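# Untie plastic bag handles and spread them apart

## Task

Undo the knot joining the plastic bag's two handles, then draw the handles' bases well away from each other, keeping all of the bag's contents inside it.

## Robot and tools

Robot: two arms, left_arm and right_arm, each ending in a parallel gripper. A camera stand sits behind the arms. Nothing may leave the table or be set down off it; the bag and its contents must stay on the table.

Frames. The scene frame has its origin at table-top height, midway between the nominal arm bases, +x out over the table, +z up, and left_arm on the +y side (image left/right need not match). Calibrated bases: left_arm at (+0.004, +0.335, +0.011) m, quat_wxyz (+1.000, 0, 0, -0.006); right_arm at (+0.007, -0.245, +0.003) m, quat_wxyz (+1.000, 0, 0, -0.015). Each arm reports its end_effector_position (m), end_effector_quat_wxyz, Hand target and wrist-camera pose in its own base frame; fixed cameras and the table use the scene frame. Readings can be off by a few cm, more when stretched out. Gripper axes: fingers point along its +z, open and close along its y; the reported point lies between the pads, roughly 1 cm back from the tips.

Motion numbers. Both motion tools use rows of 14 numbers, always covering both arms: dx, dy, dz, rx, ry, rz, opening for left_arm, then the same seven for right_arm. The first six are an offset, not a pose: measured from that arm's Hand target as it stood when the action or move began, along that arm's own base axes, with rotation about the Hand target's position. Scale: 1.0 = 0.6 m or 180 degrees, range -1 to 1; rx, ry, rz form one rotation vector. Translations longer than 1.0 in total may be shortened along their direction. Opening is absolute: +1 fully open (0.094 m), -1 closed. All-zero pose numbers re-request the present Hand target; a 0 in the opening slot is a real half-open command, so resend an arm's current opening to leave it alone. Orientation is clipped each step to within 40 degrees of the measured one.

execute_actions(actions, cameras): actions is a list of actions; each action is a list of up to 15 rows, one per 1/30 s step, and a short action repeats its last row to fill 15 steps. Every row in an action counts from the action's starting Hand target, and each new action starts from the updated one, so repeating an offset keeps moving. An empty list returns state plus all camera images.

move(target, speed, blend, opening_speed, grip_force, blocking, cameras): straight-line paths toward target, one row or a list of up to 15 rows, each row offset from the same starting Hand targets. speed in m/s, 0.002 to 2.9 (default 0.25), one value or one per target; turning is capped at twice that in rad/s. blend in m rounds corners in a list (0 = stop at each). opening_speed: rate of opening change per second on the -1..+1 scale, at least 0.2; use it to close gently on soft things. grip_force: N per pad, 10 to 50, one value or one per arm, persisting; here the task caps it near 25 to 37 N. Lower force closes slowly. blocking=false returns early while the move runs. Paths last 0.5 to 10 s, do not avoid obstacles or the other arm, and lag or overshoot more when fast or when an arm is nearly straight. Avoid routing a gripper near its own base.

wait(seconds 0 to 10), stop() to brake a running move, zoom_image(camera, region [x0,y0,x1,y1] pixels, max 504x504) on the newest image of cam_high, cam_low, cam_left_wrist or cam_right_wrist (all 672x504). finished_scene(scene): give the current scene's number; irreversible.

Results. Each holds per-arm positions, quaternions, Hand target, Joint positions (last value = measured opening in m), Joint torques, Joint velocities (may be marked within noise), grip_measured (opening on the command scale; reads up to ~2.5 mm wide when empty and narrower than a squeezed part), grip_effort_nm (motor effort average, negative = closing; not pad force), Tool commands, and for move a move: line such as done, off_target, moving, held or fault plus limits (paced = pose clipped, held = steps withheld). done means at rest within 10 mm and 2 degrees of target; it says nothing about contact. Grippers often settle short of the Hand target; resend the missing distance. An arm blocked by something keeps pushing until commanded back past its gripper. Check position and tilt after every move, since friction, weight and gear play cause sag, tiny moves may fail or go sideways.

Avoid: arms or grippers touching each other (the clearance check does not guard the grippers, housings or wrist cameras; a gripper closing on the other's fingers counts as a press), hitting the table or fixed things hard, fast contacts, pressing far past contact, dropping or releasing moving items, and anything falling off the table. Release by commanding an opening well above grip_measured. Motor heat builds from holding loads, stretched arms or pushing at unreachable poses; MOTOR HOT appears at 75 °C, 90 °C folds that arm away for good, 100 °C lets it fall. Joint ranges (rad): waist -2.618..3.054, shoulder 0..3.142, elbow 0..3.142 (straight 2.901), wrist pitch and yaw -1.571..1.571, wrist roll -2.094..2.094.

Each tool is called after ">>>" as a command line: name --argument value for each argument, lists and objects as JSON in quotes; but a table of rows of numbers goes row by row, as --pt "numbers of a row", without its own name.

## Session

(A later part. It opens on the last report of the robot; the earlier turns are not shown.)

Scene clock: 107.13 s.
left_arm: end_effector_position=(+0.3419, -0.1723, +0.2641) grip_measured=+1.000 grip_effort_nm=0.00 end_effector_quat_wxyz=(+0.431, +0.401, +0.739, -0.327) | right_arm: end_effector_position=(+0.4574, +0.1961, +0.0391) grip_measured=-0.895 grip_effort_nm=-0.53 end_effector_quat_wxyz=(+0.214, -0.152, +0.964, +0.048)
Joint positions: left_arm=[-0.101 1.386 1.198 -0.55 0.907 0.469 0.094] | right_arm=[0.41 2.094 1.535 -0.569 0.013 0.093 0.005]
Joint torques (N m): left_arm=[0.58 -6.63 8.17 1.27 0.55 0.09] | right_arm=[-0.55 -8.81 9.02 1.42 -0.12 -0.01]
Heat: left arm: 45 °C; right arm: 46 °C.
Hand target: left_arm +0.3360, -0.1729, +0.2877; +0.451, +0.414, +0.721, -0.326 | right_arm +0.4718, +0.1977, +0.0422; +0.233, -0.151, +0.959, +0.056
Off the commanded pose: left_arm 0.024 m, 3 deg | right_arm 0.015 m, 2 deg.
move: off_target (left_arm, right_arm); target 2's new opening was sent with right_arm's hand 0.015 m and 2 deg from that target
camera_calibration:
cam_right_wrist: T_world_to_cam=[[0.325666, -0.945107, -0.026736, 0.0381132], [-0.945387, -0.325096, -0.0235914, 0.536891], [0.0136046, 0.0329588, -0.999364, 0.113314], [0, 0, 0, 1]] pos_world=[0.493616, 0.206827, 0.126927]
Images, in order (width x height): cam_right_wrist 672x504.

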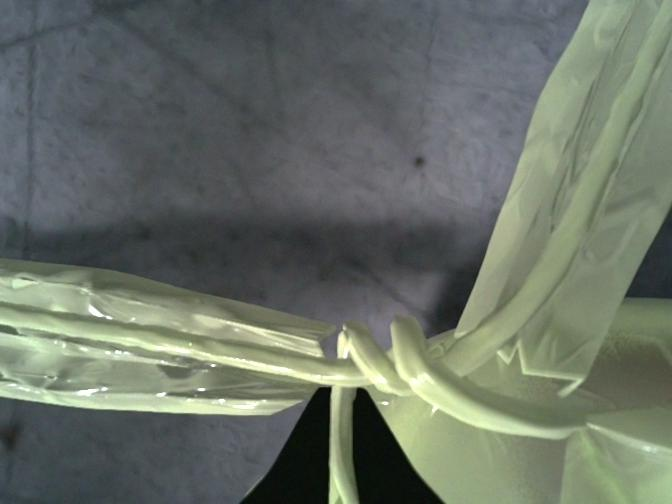

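>>> move --target '[0,0,0,0,0,0,1, -0.12,0.1,0.1,0,0,0,-1]' --speed 0.12 --cameras '["all"]'

Scene clock: 111.43 s.
left_arm: end_effector_position=(+0.3419, -0.1723, +0.2641) grip_measured=+1.000 grip_effort_nm=0.00 end_effector_quat_wxyz=(+0.431, +0.401, +0.739, -0.327) | right_arm: end_effector_position=(+0.4050, +0.2588, +0.0809) grip_measured=-0.895 grip_effort_nm=-0.53 end_effector_quat_wxyz=(+0.223, -0.154, +0.961, +0.056)
Joint positions: left_arm=[-0.101 1.386 1.198 -0.55 0.907 0.469 0.094] | right_arm=[0.6 1.979 1.527 -0.663 0.087 0.262 0.005]
Joint torques (N m): left_arm=[0.58 -6.65 8.16 1.28 0.55 0.1] | right_arm=[0.21 -13.04 8.08 0.77 0.19 0.2]
Heat: left arm: 46 °C; right arm: 47 °C.
Hand target: left_arm +0.3360, -0.1729, +0.2877; +0.451, +0.414, +0.721, -0.326 | right_arm +0.3998, +0.2577, +0.1022; +0.233, -0.151, +0.959, +0.056
Off the commanded pose: left_arm 0.024 m, 3 deg | right_arm 0.022 m, 1 deg.
move: off_target (left_arm, right_arm)
camera_calibration:
cam_left_wrist: T_world_to_cam=[[-0.860984, -0.493383, 0.123608, 0.180067], [-0.448298, 0.6213, -0.642662, 0.465659], [0.240281, -0.608735, -0.756113, 0.103398], [0, 0, 0, 1]] pos_world=[0.338944, -0.13753, 0.355184]
cam_right_wrist: T_world_to_cam=[[0.332188, -0.942454, -0.0378314, 0.113077], [-0.942773, -0.330541, -0.043835, 0.510677], [0.0288076, 0.0502279, -0.998322, 0.143002], [0, 0, 0, 1]] pos_world=[0.43977, 0.268187, 0.169425]

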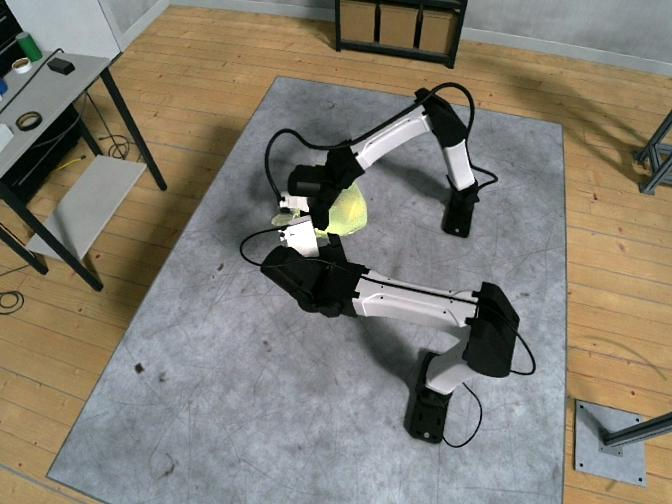

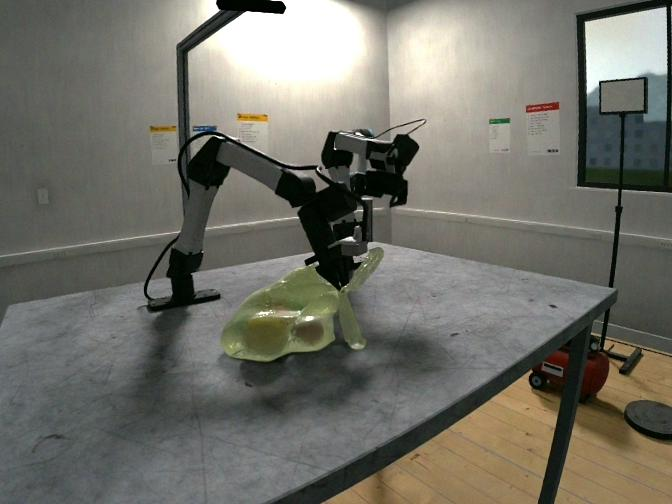

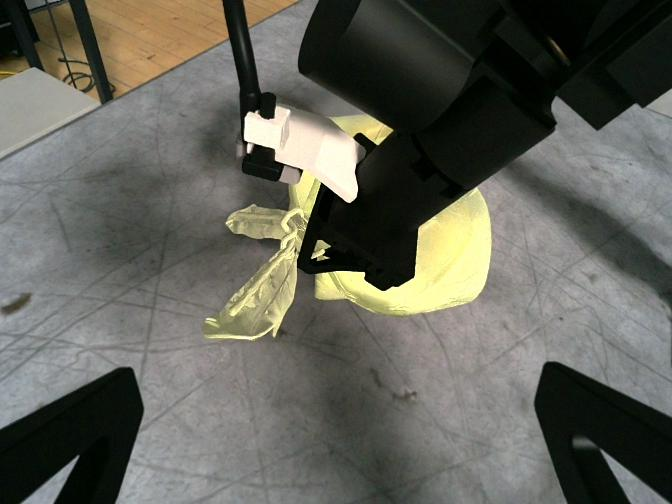

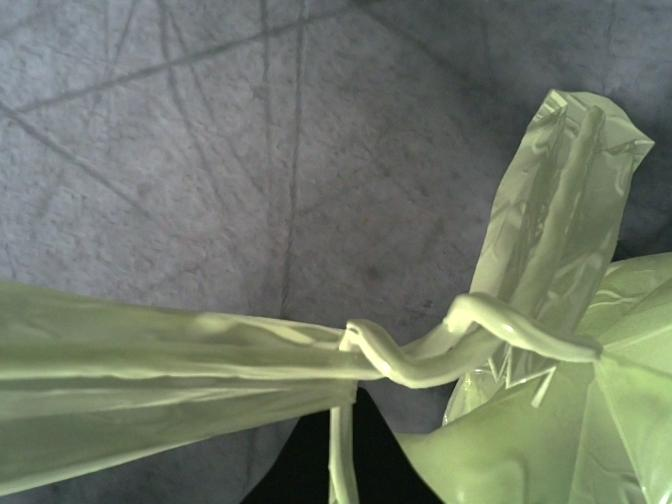

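>>> move --target '[0,0,0,0,0,0,1, -0.08,0.13,0.03,0,0,0,-1]' --speed 0.12 --cameras '["cam_right_wrist","cam_left_wrist","cam_low"]'

Scene clock: 114.53 s.
left_arm: end_effector_position=(+0.3419, -0.1723, +0.2641) grip_measured=+1.000 grip_effort_nm=0.00 end_effector_quat_wxyz=(+0.431, +0.401, +0.739, -0.327) | right_arm: end_effector_position=(+0.3527, +0.3344, +0.1171) grip_measured=-0.895 grip_effort_nm=-0.53 end_effector_quat_wxyz=(+0.236, -0.153, +0.958, +0.064)
Joint positions: left_arm=[-0.101 1.386 1.198 -0.55 0.907 0.469 0.094] | right_arm=[0.825 1.979 1.662 -0.795 0.187 0.464 0.005]
Joint torques (N m): left_arm=[0.59 -6.64 8.17 1.28 0.55 0.09] | right_arm=[0.17 -8.57 10.48 0.78 0.25 0.2]
Heat: left arm: 46 °C; right arm: 48 °C.
Hand target: left_arm +0.3360, -0.1729, +0.2877; +0.451, +0.414, +0.721, -0.326 | right_arm +0.3518, +0.3357, +0.1202; +0.233, -0.151, +0.959, +0.056
Off the commanded pose: left_arm 0.024 m, 3 deg | right_arm 0.003 m, 1 deg.
move: off_target (left_arm)
camera_calibration:
cam_left_wrist: T_world_to_cam=[[-0.860984, -0.493383, 0.123608, 0.180067], [-0.448298, 0.6213, -0.642662, 0.465659], [0.240281, -0.608735, -0.756113, 0.103398], [0, 0, 0, 1]] pos_world=[0.338944, -0.13753, 0.355184]
cam_right_wrist: T_world_to_cam=[[0.334668, -0.941109, -0.0480793, 0.202973], [-0.940861, -0.330856, -0.0728979, 0.490831], [0.0526976, 0.0696325, -0.99618, 0.161705], [0, 0, 0, 1]] pos_world=[0.385354, 0.342155, 0.206626]
Images, in order (width x height): cam_low 672x504, cam_left_wrist 672x504, cam_right_wrist 672x504.

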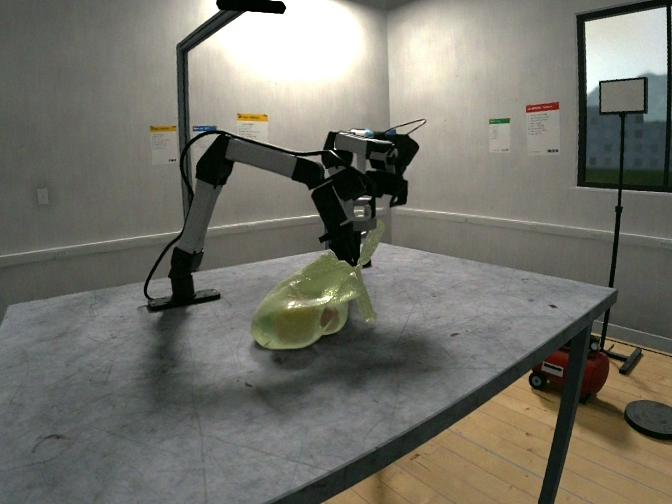

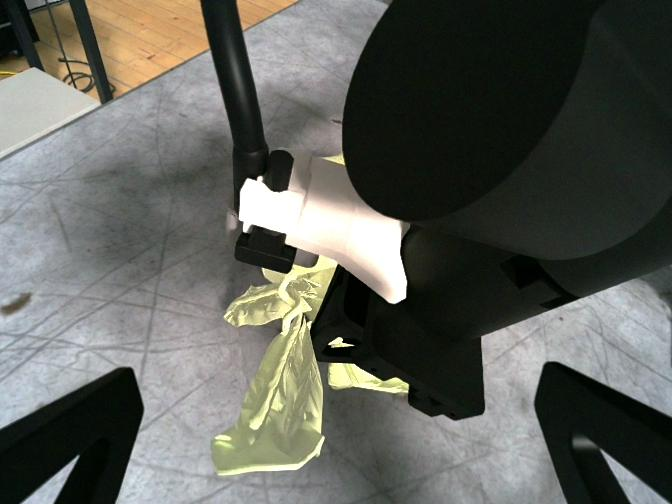

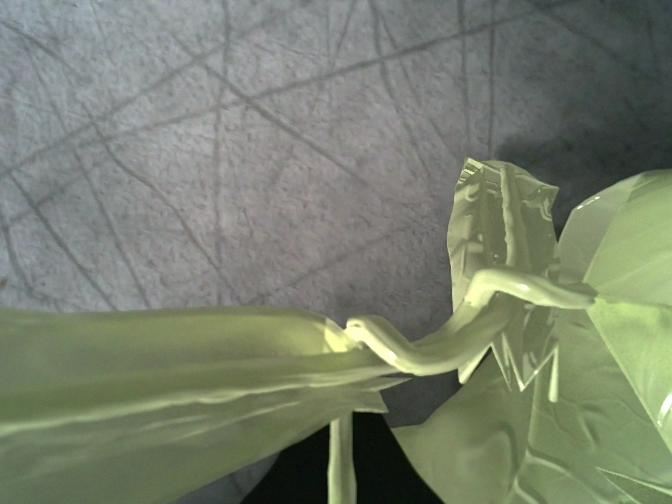

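>>> move --pt "0 0 0 0 0 0 1 -0.16 -0.193 0.06 0 0 0 -1" --pt "0 0 0 0 0 0 1 -0.117 -0.5 0.06 0 0 0 -1" --pt "0 0 0 0 0 0 1 0.03 -0.72 0.04 0 0 -0.1 -1" --blend 0.04 --speed 0.12 --cameras '["all"]'

Scene clock: 125.77 s.
left_arm: end_effector_position=(+0.3419, -0.1723, +0.2641) grip_measured=+1.000 grip_effort_nm=0.00 end_effector_quat_wxyz=(+0.431, +0.401, +0.739, -0.327) | right_arm: end_effector_position=(+0.3529, -0.0860, +0.1316) grip_measured=-0.895 grip_effort_nm=-0.53 end_effector_quat_wxyz=(+0.207, -0.003, +0.978, +0.031)
Joint positions: left_arm=[-0.101 1.386 1.198 -0.55 0.907 0.469 0.094] | right_arm=[-0.33 1.569 1.256 -0.878 -0.19 -0.299 0.005]
Joint torques (N m): left_arm=[0.58 -6.65 8.16 1.27 0.55 0.09] | right_arm=[-0.64 -5.44 10.33 1.37 -0.13 0.11]
Heat: left arm: 46 °C; right arm: 48 °C.
Hand target: left_arm +0.3360, -0.1729, +0.2877; +0.451, +0.414, +0.721, -0.326 | right_arm +0.3698, -0.0963, +0.1442; +0.239, +0.001, +0.971, +0.019
Off the commanded pose: left_arm 0.024 m, 3 deg | right_arm 0.023 m, 4 deg.
move: off_target (left_arm, right_arm)
camera_calibration:
cam_left_wrist: T_world_to_cam=[[-0.860984, -0.493383, 0.123608, 0.180067], [-0.448298, 0.6213, -0.642662, 0.465659], [0.240281, -0.608735, -0.756113, 0.103398], [0, 0, 0, 1]] pos_world=[0.338944, -0.13753, 0.355184]
cam_right_wrist: T_world_to_cam=[[0.0301046, -0.997848, -0.0582574, -0.0880733], [-0.999545, -0.0301474, -0.000144734, 0.390044], [-0.00161189, 0.0582352, -0.998302, 0.22388], [0, 0, 0, 1]] pos_world=[0.392879, -0.0891627, 0.218425]

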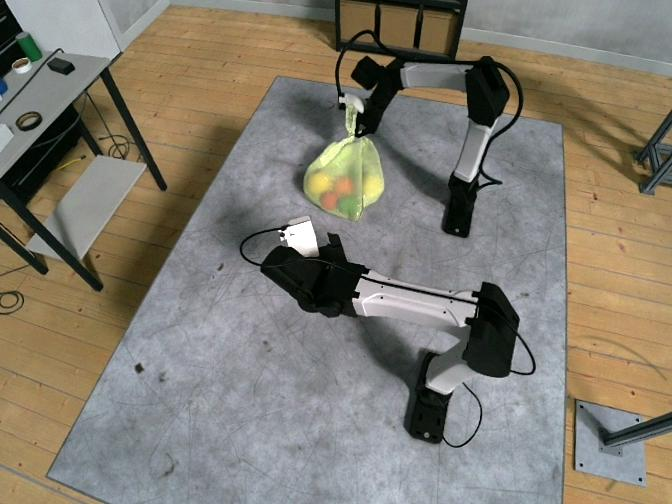

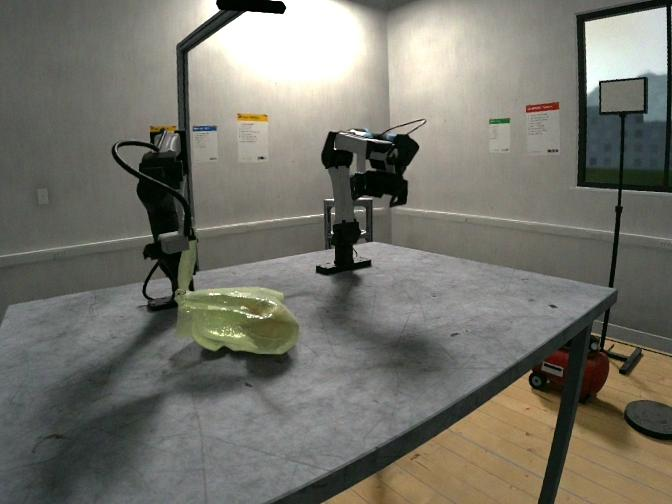

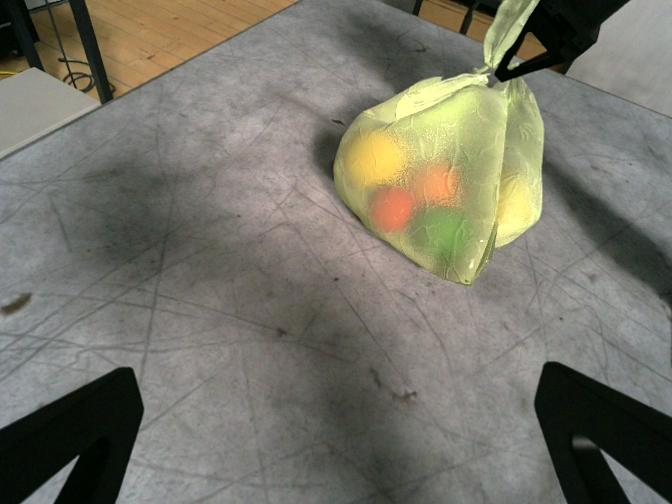

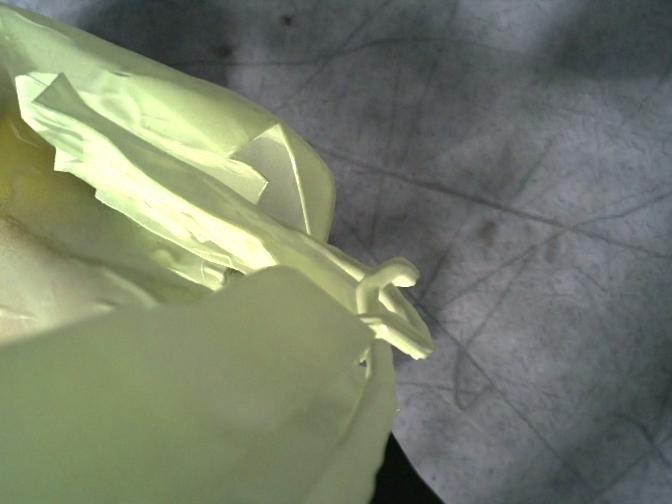

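>>> zoom_image --camera "cam_right_wrist" --region '[150, 150, 470, 430]'

>>> zoom_image --camera "cam_left_wrist" --region '[380, 0, 580, 150]'

>>> zoom_image --camera "cam_low" --region '[140, 220, 310, 370]'

Scaled by 1.575 from the camera's 672x504 image, which has a finer 960x720 frame.

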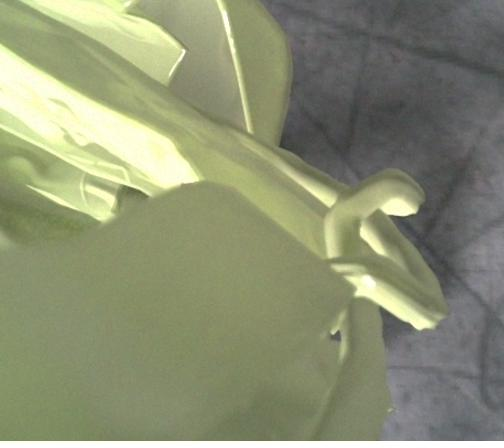

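Scaled by 2.520 from the camera's 672x504 image, which has a finer 960x720 frame.

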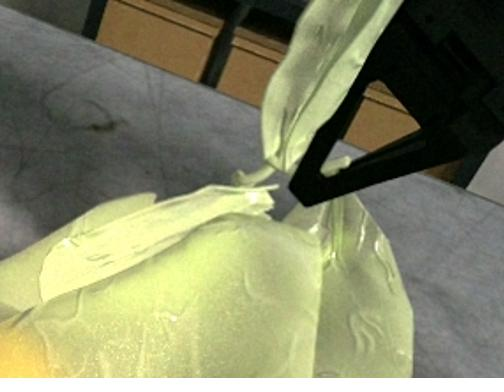

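Scaled by 2.965 from the camera's 672x504 image, which has a finer 960x720 frame.

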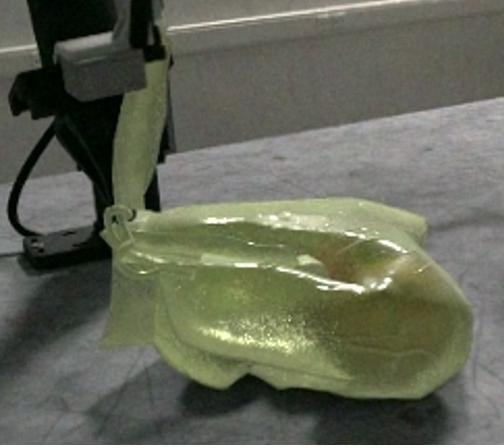

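>>> move --pt "0 0.1 0 0 0 0 1 -0.2 0.05 0 0 0 0 -1" --pt "0 0.1 0 0 0 0 1 -0.237 0.42 0 0 0 0 -1" --blend 0.05 --speed 0.12 --cameras '["all"]'

Scene clock: 138.60 s.
left_arm: end_effector_position=(+0.3349, -0.1117, +0.2742) grip_measured=+1.000 grip_effort_nm=0.00 end_effector_quat_wxyz=(+0.441, +0.406, +0.733, -0.323) | right_arm: end_effector_position=(+0.2280, +0.1553, +0.1367) grip_measured=-0.895 grip_effort_nm=-0.53 end_effector_quat_wxyz=(+0.237, +0.001, +0.971, +0.026)
Joint positions: left_arm=[0.122 1.409 1.293 -0.848 1.057 0.771 0.094] | right_arm=[0.781 1.215 0.969 -0.937 0.292 0.724 0.005]
Joint torques (N m): left_arm=[0.66 -3.41 8.29 1 0.69 0.09] | right_arm=[0.4 -2.77 10.25 0.66 0.38 0.2]
Heat: left arm: 47 °C; right arm: 46 °C.
Hand target: left_arm +0.3360, -0.1129, +0.2877; +0.450, +0.414, +0.721, -0.326 | right_arm +0.2276, +0.1557, +0.1442; +0.239, +0.001, +0.971, +0.019
Off the commanded pose: left_arm 0.014 m, 2 deg | right_arm 0.008 m, 1 deg.
move: off_target (left_arm)
camera_calibration:
cam_left_wrist: T_world_to_cam=[[-0.864522, -0.492321, 0.101103, 0.210144], [-0.43028, 0.621045, -0.655105, 0.428735], [0.259733, -0.609855, -0.748743, 0.140979], [0, 0, 0, 1]] pos_world=[0.329534, -0.076829, 0.365177]
cam_right_wrist: T_world_to_cam=[[0.0233109, -0.998511, -0.0493284, 0.157206], [-0.997977, -0.0203225, -0.0602391, 0.278658], [0.0591469, 0.0506328, -0.996964, 0.201897], [0, 0, 0, 1]] pos_world=[0.262488, 0.152412, 0.225825]

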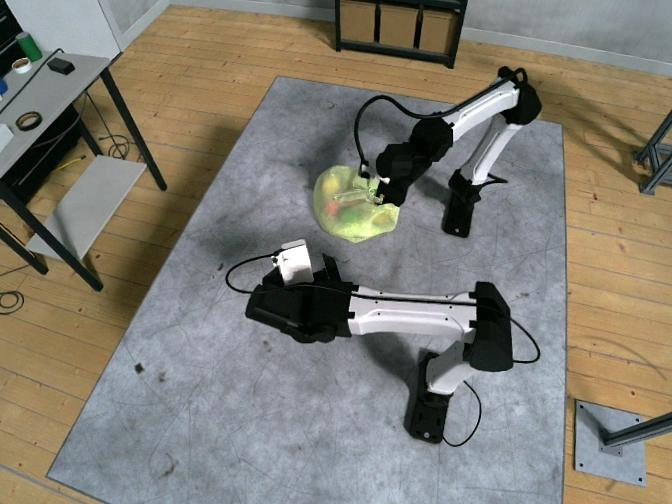

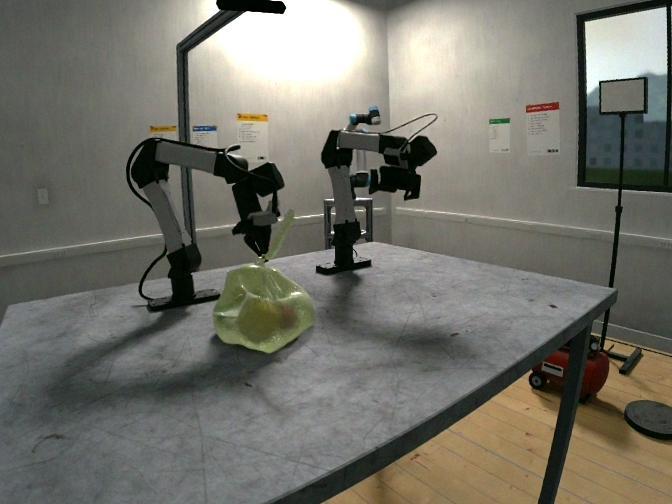

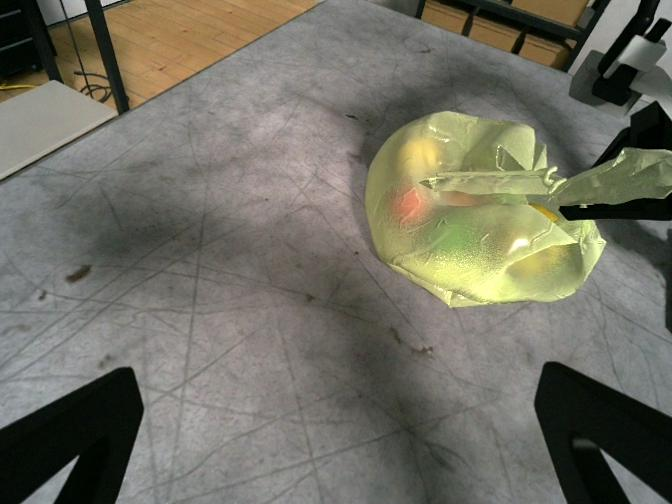

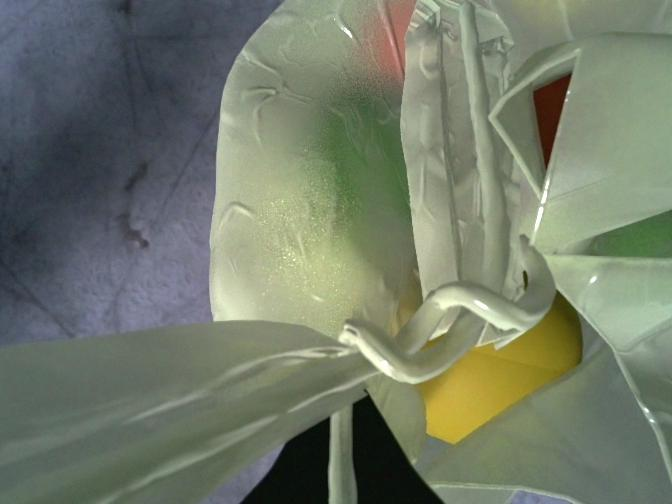

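>>> move --pt "-0.13 0.42 0.08 0 0 0.3 1 0.087 0.44 0.02 0 0 0.1 -1" --pt "-0.13 0.42 0.08 0 0 0.3 1 -0.02 0.11 0.05 0 0 0 -1" --pt "-0.13 0.42 0.08 0 0 0.3 1 0.19 -0.17 0 0 0 0 -1" --blend 0.04 --speed 0.15 --cameras '["all"]'

Scene clock: 164.53 s.
left_arm: end_effector_position=(+0.2590, +0.1405, +0.3218) grip_measured=+1.000 grip_effort_nm=0.00 end_effector_quat_wxyz=(+0.541, +0.039, +0.835, -0.091) | right_arm: end_effector_position=(+0.3276, +0.0524, +0.1365) grip_measured=-0.895 grip_effort_nm=-0.53 end_effector_quat_wxyz=(+0.215, +0.001, +0.977, +0.010)
Joint positions: left_arm=[1.038 1.198 1.328 -1.073 1.058 0.754 0.094] | right_arm=[0.19 1.405 1.116 -0.852 0.06 0.179 0.005]
Joint torques (N m): left_arm=[0.68 -2.45 7.84 1.07 0.52 -0.19] | right_arm=[-0.44 -4.31 8.73 1.46 -0.11 -0.02]
Heat: left arm: 46 °C; right arm: 43 °C.
Hand target: left_arm +0.2580, +0.1392, +0.3356; +0.549, +0.042, +0.830, -0.086 | right_arm +0.3416, +0.0537, +0.1443; +0.239, +0.001, +0.971, +0.019
Off the commanded pose: left_arm 0.014 m, 1 deg | right_arm 0.016 m, 3 deg.
move: off_target (left_arm, right_arm)
camera_calibration:
cam_left_wrist: T_world_to_cam=[[-0.13061, -0.986737, 0.0963906, 0.14486], [-0.749515, 0.0346311, -0.661081, 0.437581], [0.648975, -0.15859, -0.744097, 0.184456], [0, 0, 0, 1]] pos_world=[0.227186, 0.157038, 0.412566]
cam_right_wrist: T_world_to_cam=[[0.0143126, -0.999706, -0.0195524, 0.0511283], [-0.999791, -0.0140223, -0.0149024, 0.370121], [0.0146239, 0.0197616, -0.999698, 0.217479], [0, 0, 0, 1]] pos_world=[0.366131, 0.0520055, 0.223929]

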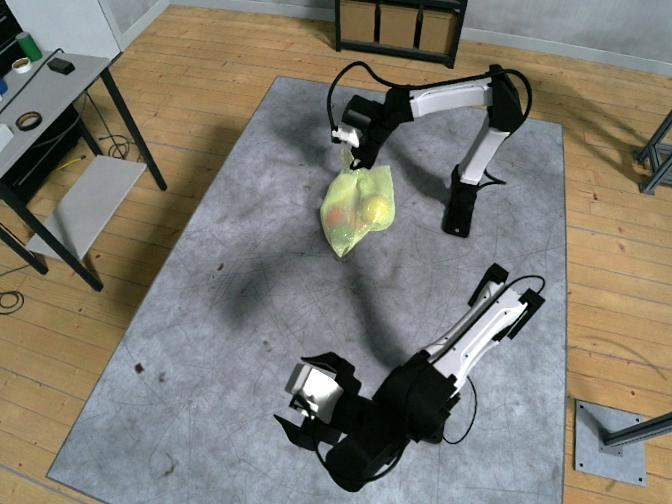

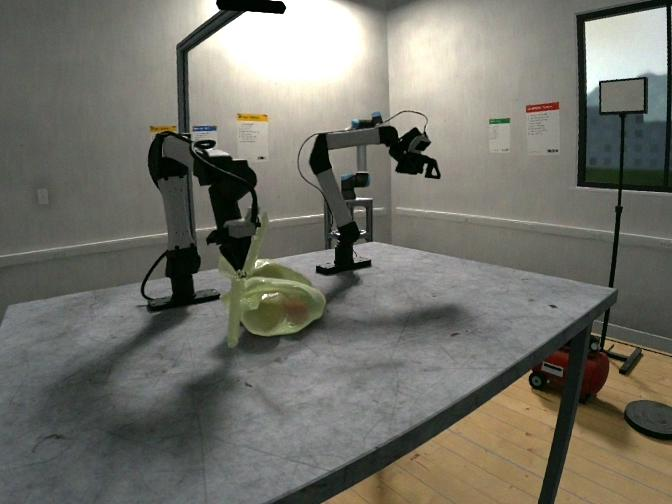

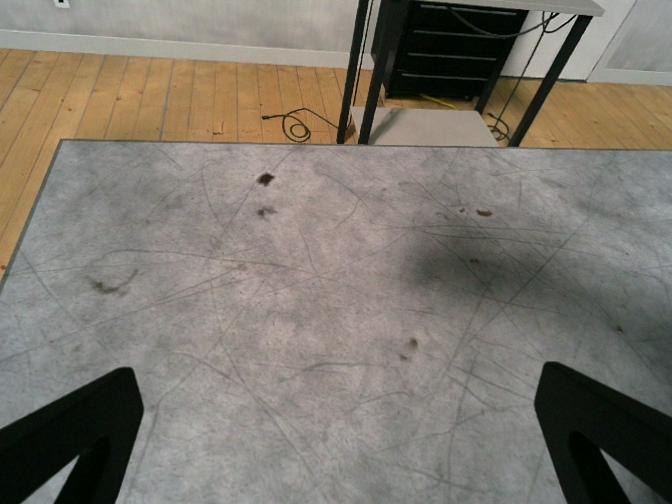

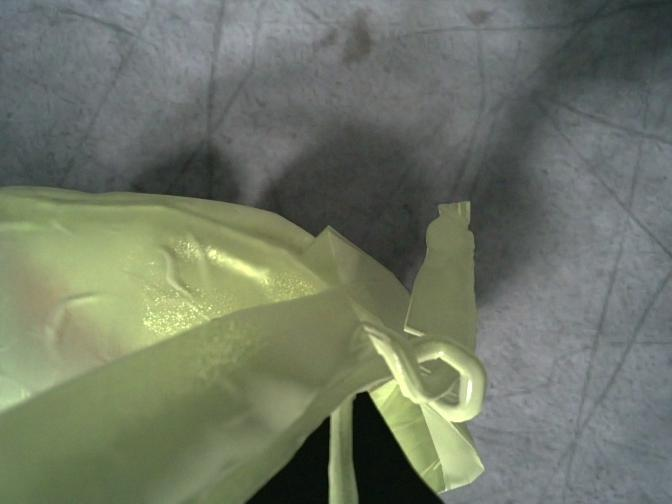

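>>> zoom_image --camera "cam_right_wrist" --region '[290, 180, 530, 504]'

>>> zoom_image --camera "cam_low" --region '[190, 200, 350, 360]'

>>> zoom_image --camera "cam_high" --region '[300, 120, 420, 270]'

Scaled by 1.556 from the camera's 672x504 image, which has a finer 960x720 frame.

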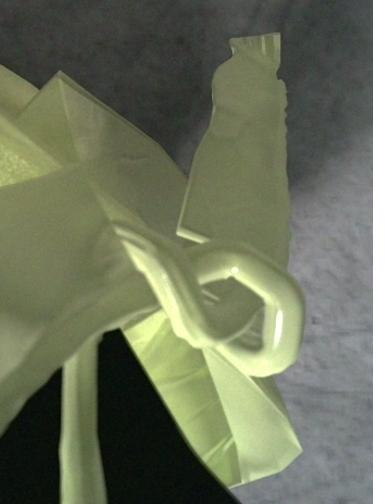

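Scaled by 3.150 from the camera's 672x504 image, which has a finer 960x720 frame.

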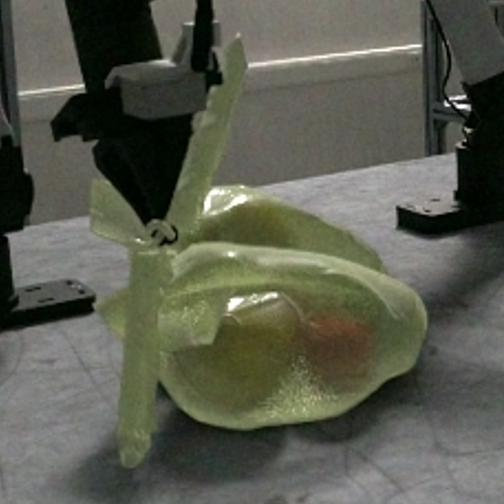

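Scaled by 3.360 from the camera's 672x504 image, which has a finer 960x720 frame.

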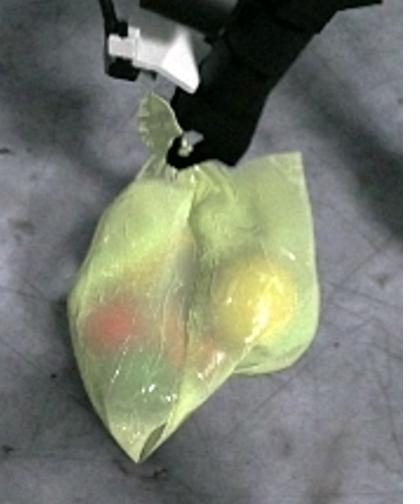

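>>> move --target '[0.177,-0.88,-0.24,0.109,0.1145,-0.343,1, 0,0,0,0,0,0,-1]' --speed 0.2 --cameras '["all"]'

Scene clock: 179.33 s.
left_arm: end_effector_position=(+0.3655, -0.3829, +0.1829) grip_measured=+1.000 grip_effort_nm=-0.01 end_effector_quat_wxyz=(+0.261, +0.522, +0.783, -0.215) | right_arm: end_effector_position=(+0.3276, +0.0524, +0.1365) grip_measured=-0.895 grip_effort_nm=-0.53 end_effector_quat_wxyz=(+0.215, +0.001, +0.977, +0.010)
Joint positions: left_arm=[-0.693 2.048 1.927 -0.848 0.36 0.37 0.094] | right_arm=[0.19 1.405 1.116 -0.852 0.06 0.179 0.005]
Joint torques (N m): left_arm=[-0.17 -8.03 8.46 1.16 0.36 0.09] | right_arm=[-0.53 -4.31 8.73 1.45 -0.11 -0.02]
Heat: left arm: 45 °C; right arm: 42 °C.
Hand target: left_arm +0.3642, -0.3889, +0.1918; +0.264, +0.530, +0.774, -0.223 | right_arm +0.3416, +0.0537, +0.1443; +0.239, +0.001, +0.971, +0.019
Off the commanded pose: left_arm 0.011 m, 2 deg | right_arm 0.016 m, 3 deg.
move: off_target (left_arm, right_arm)
camera_calibration:
cam_left_wrist: T_world_to_cam=[[-0.922313, -0.384591, 0.0377963, 0.186307], [-0.38116, 0.889223, -0.25298, 0.561648], [0.0636843, -0.247733, -0.966733, 0.149422], [0, 0, 0, 1]] pos_world=[0.376395, -0.390762, 0.279495]
cam_right_wrist: T_world_to_cam=[[0.0143126, -0.999706, -0.0195524, 0.0511283], [-0.999791, -0.0140223, -0.0149024, 0.370121], [0.0146239, 0.0197616, -0.999698, 0.217479], [0, 0, 0, 1]] pos_world=[0.366131, 0.0520055, 0.223929]

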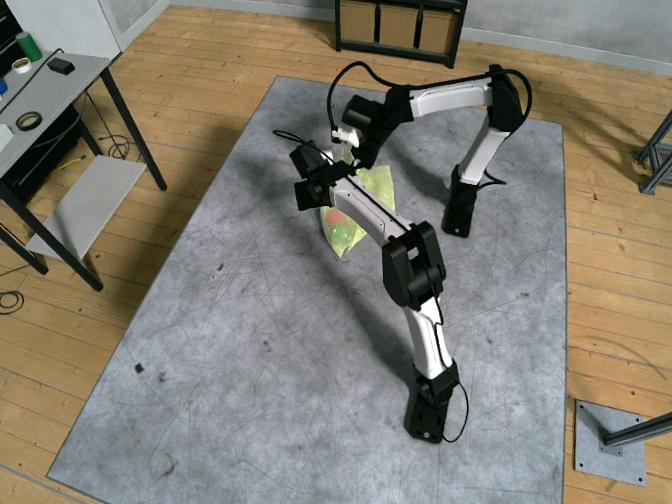

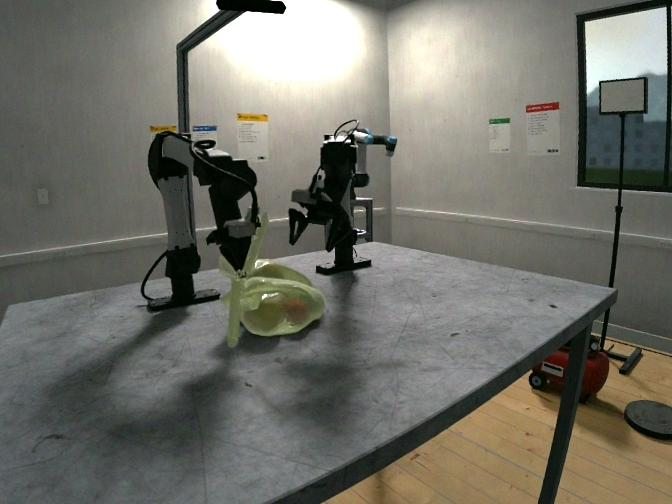

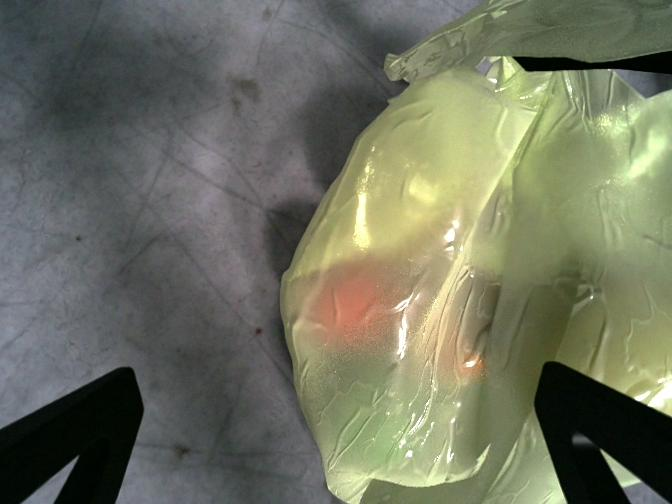

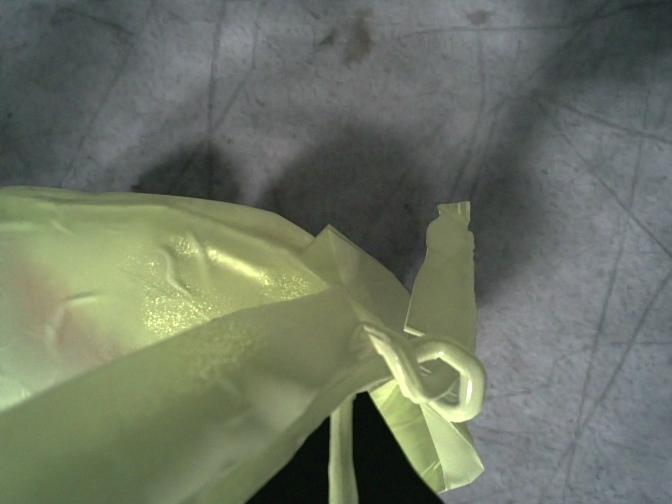

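>>> move --pt "-0.05 0.15 0.05 0 0 0 1 0 0 0 0 0 0 -1" --pt "-0.05 0.15 0.05 0 0 0 1 0.11 0.03 0.0 0 -0.2 0 -1" --speed 0.2 --cameras '["all"]'

>>> zoom_image --camera "cam_right_wrist" --region '[230, 200, 530, 504]'

>>> zoom_image --camera "cam_left_wrist" --region '[350, 0, 600, 190]'

Scene clock: 195.30 s.
left_arm: end_effector_position=(+0.3420, -0.3021, +0.2087) grip_measured=+1.000 grip_effort_nm=0.00 end_effector_quat_wxyz=(+0.257, +0.525, +0.782, -0.216) | right_arm: end_effector_position=(+0.4023, +0.0731, +0.1389) grip_measured=-0.895 grip_effort_nm=-0.53 end_effector_quat_wxyz=(+0.510, -0.007, +0.860, +0.024)
Joint positions: left_arm=[-0.562 1.801 1.704 -0.927 0.434 0.497 0.094] | right_arm=[0.253 1.374 0.665 0.201 0.174 0.135 0.005]
Joint torques (N m): left_arm=[0.17 -9.87 5.04 1.08 0.43 0.09] | right_arm=[0.38 -4.05 6.75 2.27 0.23 -0.01]
Heat: left arm: 46 °C; right arm: 42 °C.
Hand target: left_arm +0.3342, -0.2989, +0.2217; +0.264, +0.530, +0.774, -0.223 | right_arm +0.4076, +0.0717, +0.1442; +0.527, -0.005, +0.850, +0.018
Off the commanded pose: left_arm 0.016 m, 2 deg | right_arm 0.008 m, 2 deg.
move: off_target (left_arm)
camera_calibration:
cam_left_wrist: T_world_to_cam=[[-0.925401, -0.376892, 0.0398126, 0.197698], [-0.374549, 0.893466, -0.247853, 0.485361], [0.0578427, -0.244276, -0.967979, 0.199254], [0, 0, 0, 1]] pos_world=[0.353216, -0.31047, 0.305302]
cam_right_wrist: T_world_to_cam=[[0.0453498, -0.998621, -0.026459, 0.0590537], [-0.794996, -0.0200389, -0.606284, 0.445385], [0.604917, 0.0485296, -0.794808, -0.0496077], [0, 0, 0, 1]] pos_world=[0.38141, 0.0703048, 0.232164]

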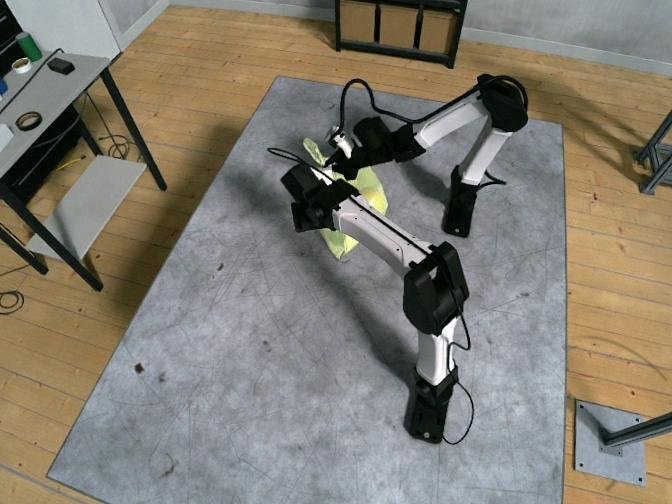

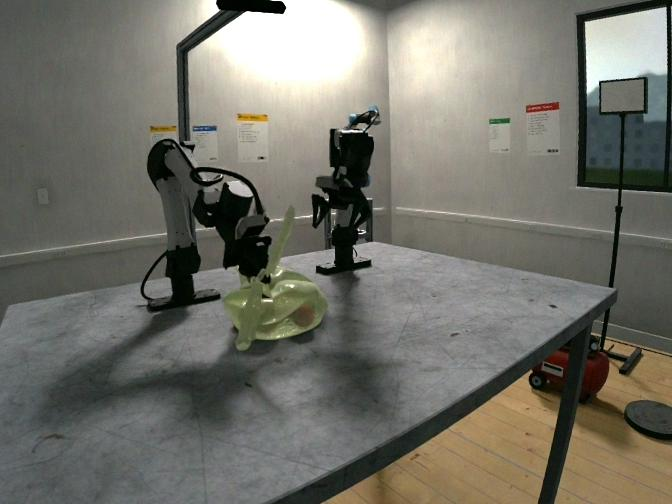

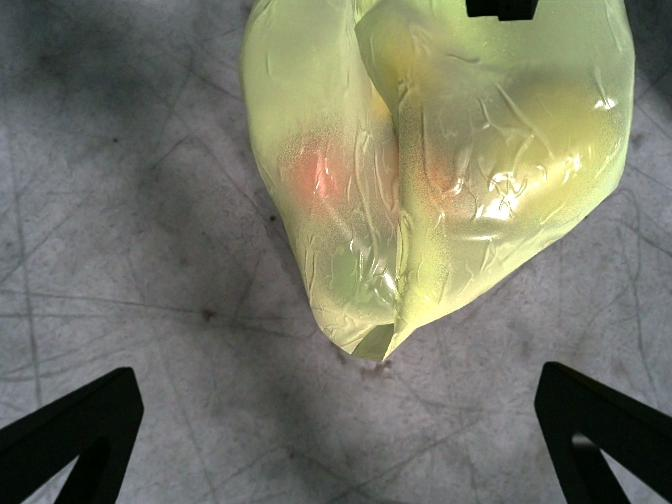

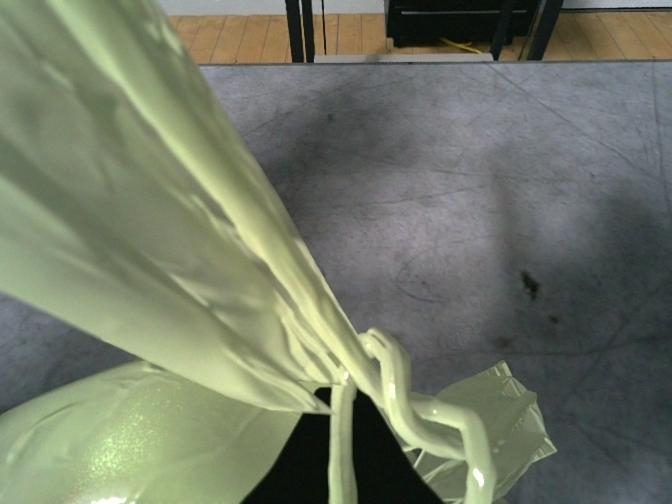

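Scaled by 1.658 from the camera's 672x504 image, which has a finer 960x720 frame.

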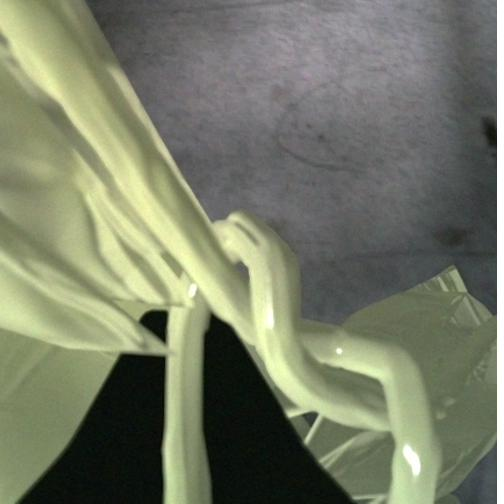

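Scaled by 2.016 from the camera's 672x504 image, which has a finer 960x720 frame.

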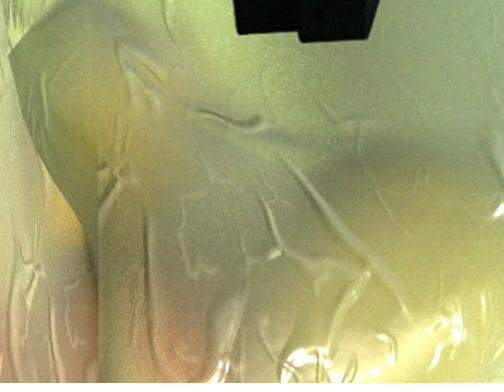

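>>> move --pt "0 0 0 0 0 0 1 0 0 -0.07 0 0 0 -1" --pt "0 0 0 0 0 0 1 0 0 -0.07 0 0 0 -0.6" --pt "0 0 0 0 0 0 1 -0.06 0 0.06 0 0.08 0 -0.6" --speed 0.12 --cameras '["cam_right_wrist","cam_left_wrist","cam_low"]'

Scene clock: 207.73 s.
left_arm: end_effector_position=(+0.3420, -0.3021, +0.2087) grip_measured=+1.000 grip_effort_nm=0.00 end_effector_quat_wxyz=(+0.257, +0.525, +0.782, -0.216) | right_arm: end_effector_position=(+0.3726, +0.0695, +0.1651) grip_measured=-0.602 grip_effort_nm=0.16 end_effector_quat_wxyz=(+0.412, -0.005, +0.911, +0.011)
Joint positions: left_arm=[-0.562 1.801 1.704 -0.927 0.434 0.497 0.094] | right_arm=[0.264 1.288 0.9 -0.347 0.174 0.175 0.019]
Joint torques (N m): left_arm=[0.16 -9.88 5.04 1.08 0.42 0.09] | right_arm=[0.43 -5.85 11.18 1.22 -0.05 0.2]
Heat: left arm: 45 °C; right arm: 44 °C.
Hand target: left_arm +0.3342, -0.2989, +0.2217; +0.264, +0.530, +0.774, -0.223 | right_arm +0.3716, +0.0717, +0.1803; +0.416, -0.003, +0.909, +0.019
Off the commanded pose: left_arm 0.016 m, 2 deg | right_arm 0.015 m, 1 deg.
move: off_target (left_arm, right_arm)
camera_calibration:
cam_left_wrist: T_world_to_cam=[[-0.925401, -0.376892, 0.0398126, 0.197698], [-0.374549, 0.893466, -0.247853, 0.485361], [0.0578427, -0.244276, -0.967979, 0.199254], [0, 0, 0, 1]] pos_world=[0.353216, -0.31047, 0.305302]
cam_right_wrist: T_world_to_cam=[[0.0287702, -0.999544, -0.00918974, 0.0609507], [-0.90864, -0.0223199, -0.416984, 0.44889], [0.416589, 0.0203469, -0.908867, 0.0803821], [0, 0, 0, 1]] pos_world=[0.372639, 0.0693066, 0.260797]
Images, in order (width x height): cam_low 672x504, cam_left_wrist 672x504, cam_right_wrist 672x504.

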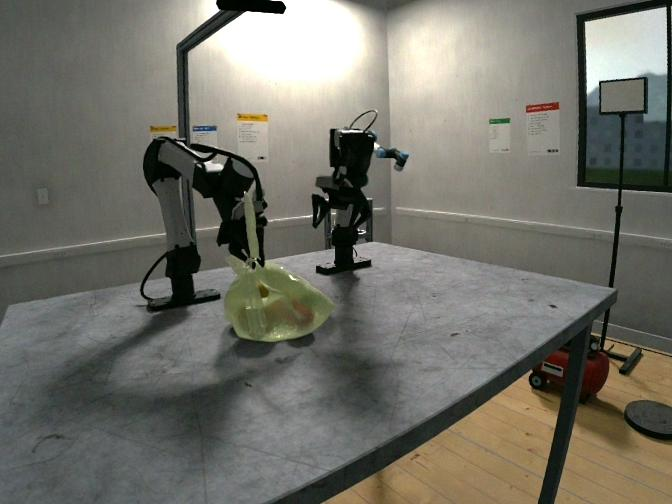

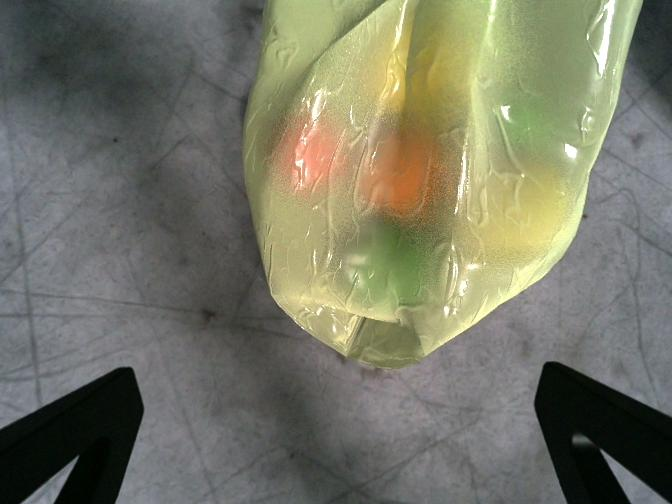

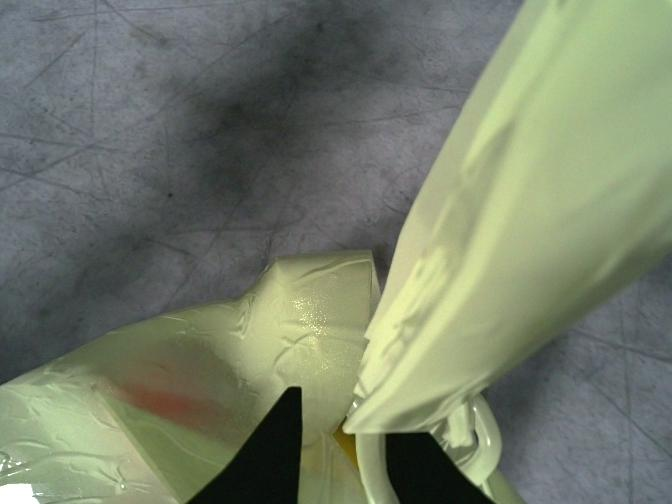

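>>> move --target '[0,0,0,0,0,0,1, -0.12,0,0.1,0,0,0,-0.6]' --speed 0.15 --cameras '["cam_right_wrist","cam_high"]'

>>> zoom_image --camera "cam_right_wrist" --region '[220, 180, 460, 420]'

Scene clock: 211.27 s.
left_arm: end_effector_position=(+0.3420, -0.3021, +0.2087) grip_measured=+1.000 grip_effort_nm=0.00 end_effector_quat_wxyz=(+0.257, +0.525, +0.782, -0.216) | right_arm: end_effector_position=(+0.3040, +0.0757, +0.2316) grip_measured=-0.602 grip_effort_nm=0.16 end_effector_quat_wxyz=(+0.416, -0.010, +0.909, +0.024)
Joint positions: left_arm=[-0.562 1.801 1.704 -0.927 0.434 0.497 0.094] | right_arm=[0.368 1.028 1.007 -0.712 0.225 0.246 0.019]
Joint torques (N m): left_arm=[0.17 -9.88 5.03 1.07 0.43 0.09] | right_arm=[0.46 -3.02 10.51 1.21 0.28 0.21]
Heat: left arm: 45 °C; right arm: 44 °C.
Hand target: left_arm +0.3342, -0.2989, +0.2217; +0.264, +0.530, +0.774, -0.223 | right_arm +0.2996, +0.0717, +0.2403; +0.416, -0.003, +0.909, +0.019
Off the commanded pose: left_arm 0.016 m, 2 deg | right_arm 0.011 m, 1 deg.
move: off_target (left_arm, right_arm)
camera_calibration:
cam_right_wrist: T_world_to_cam=[[0.0489333, -0.998344, -0.0302607, 0.0683538], [-0.903678, -0.0313486, -0.427063, 0.415789], [0.425407, 0.0482435, -0.903715, 0.163183], [0, 0, 0, 1]] pos_world=[0.302975, 0.0734024, 0.327108]
Images, in order (width x height): cam_high 672x504, cam_right_wrist 672x504.

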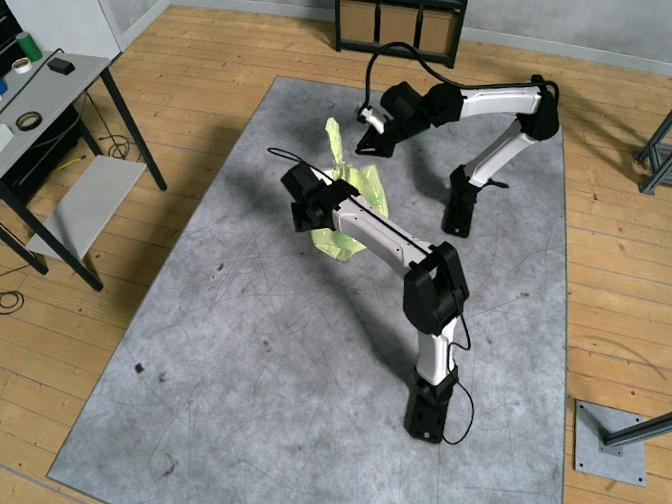

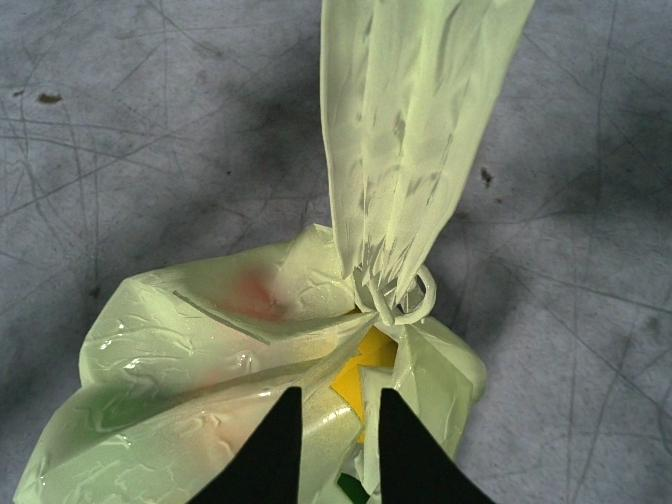

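Scaled by 2.100 from the camera's 672x504 image, which has a finer 960x720 frame.

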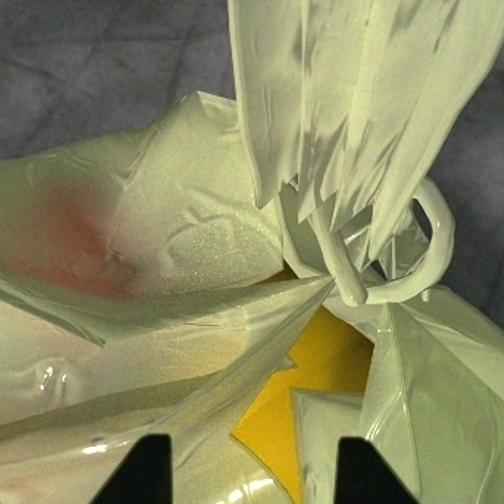

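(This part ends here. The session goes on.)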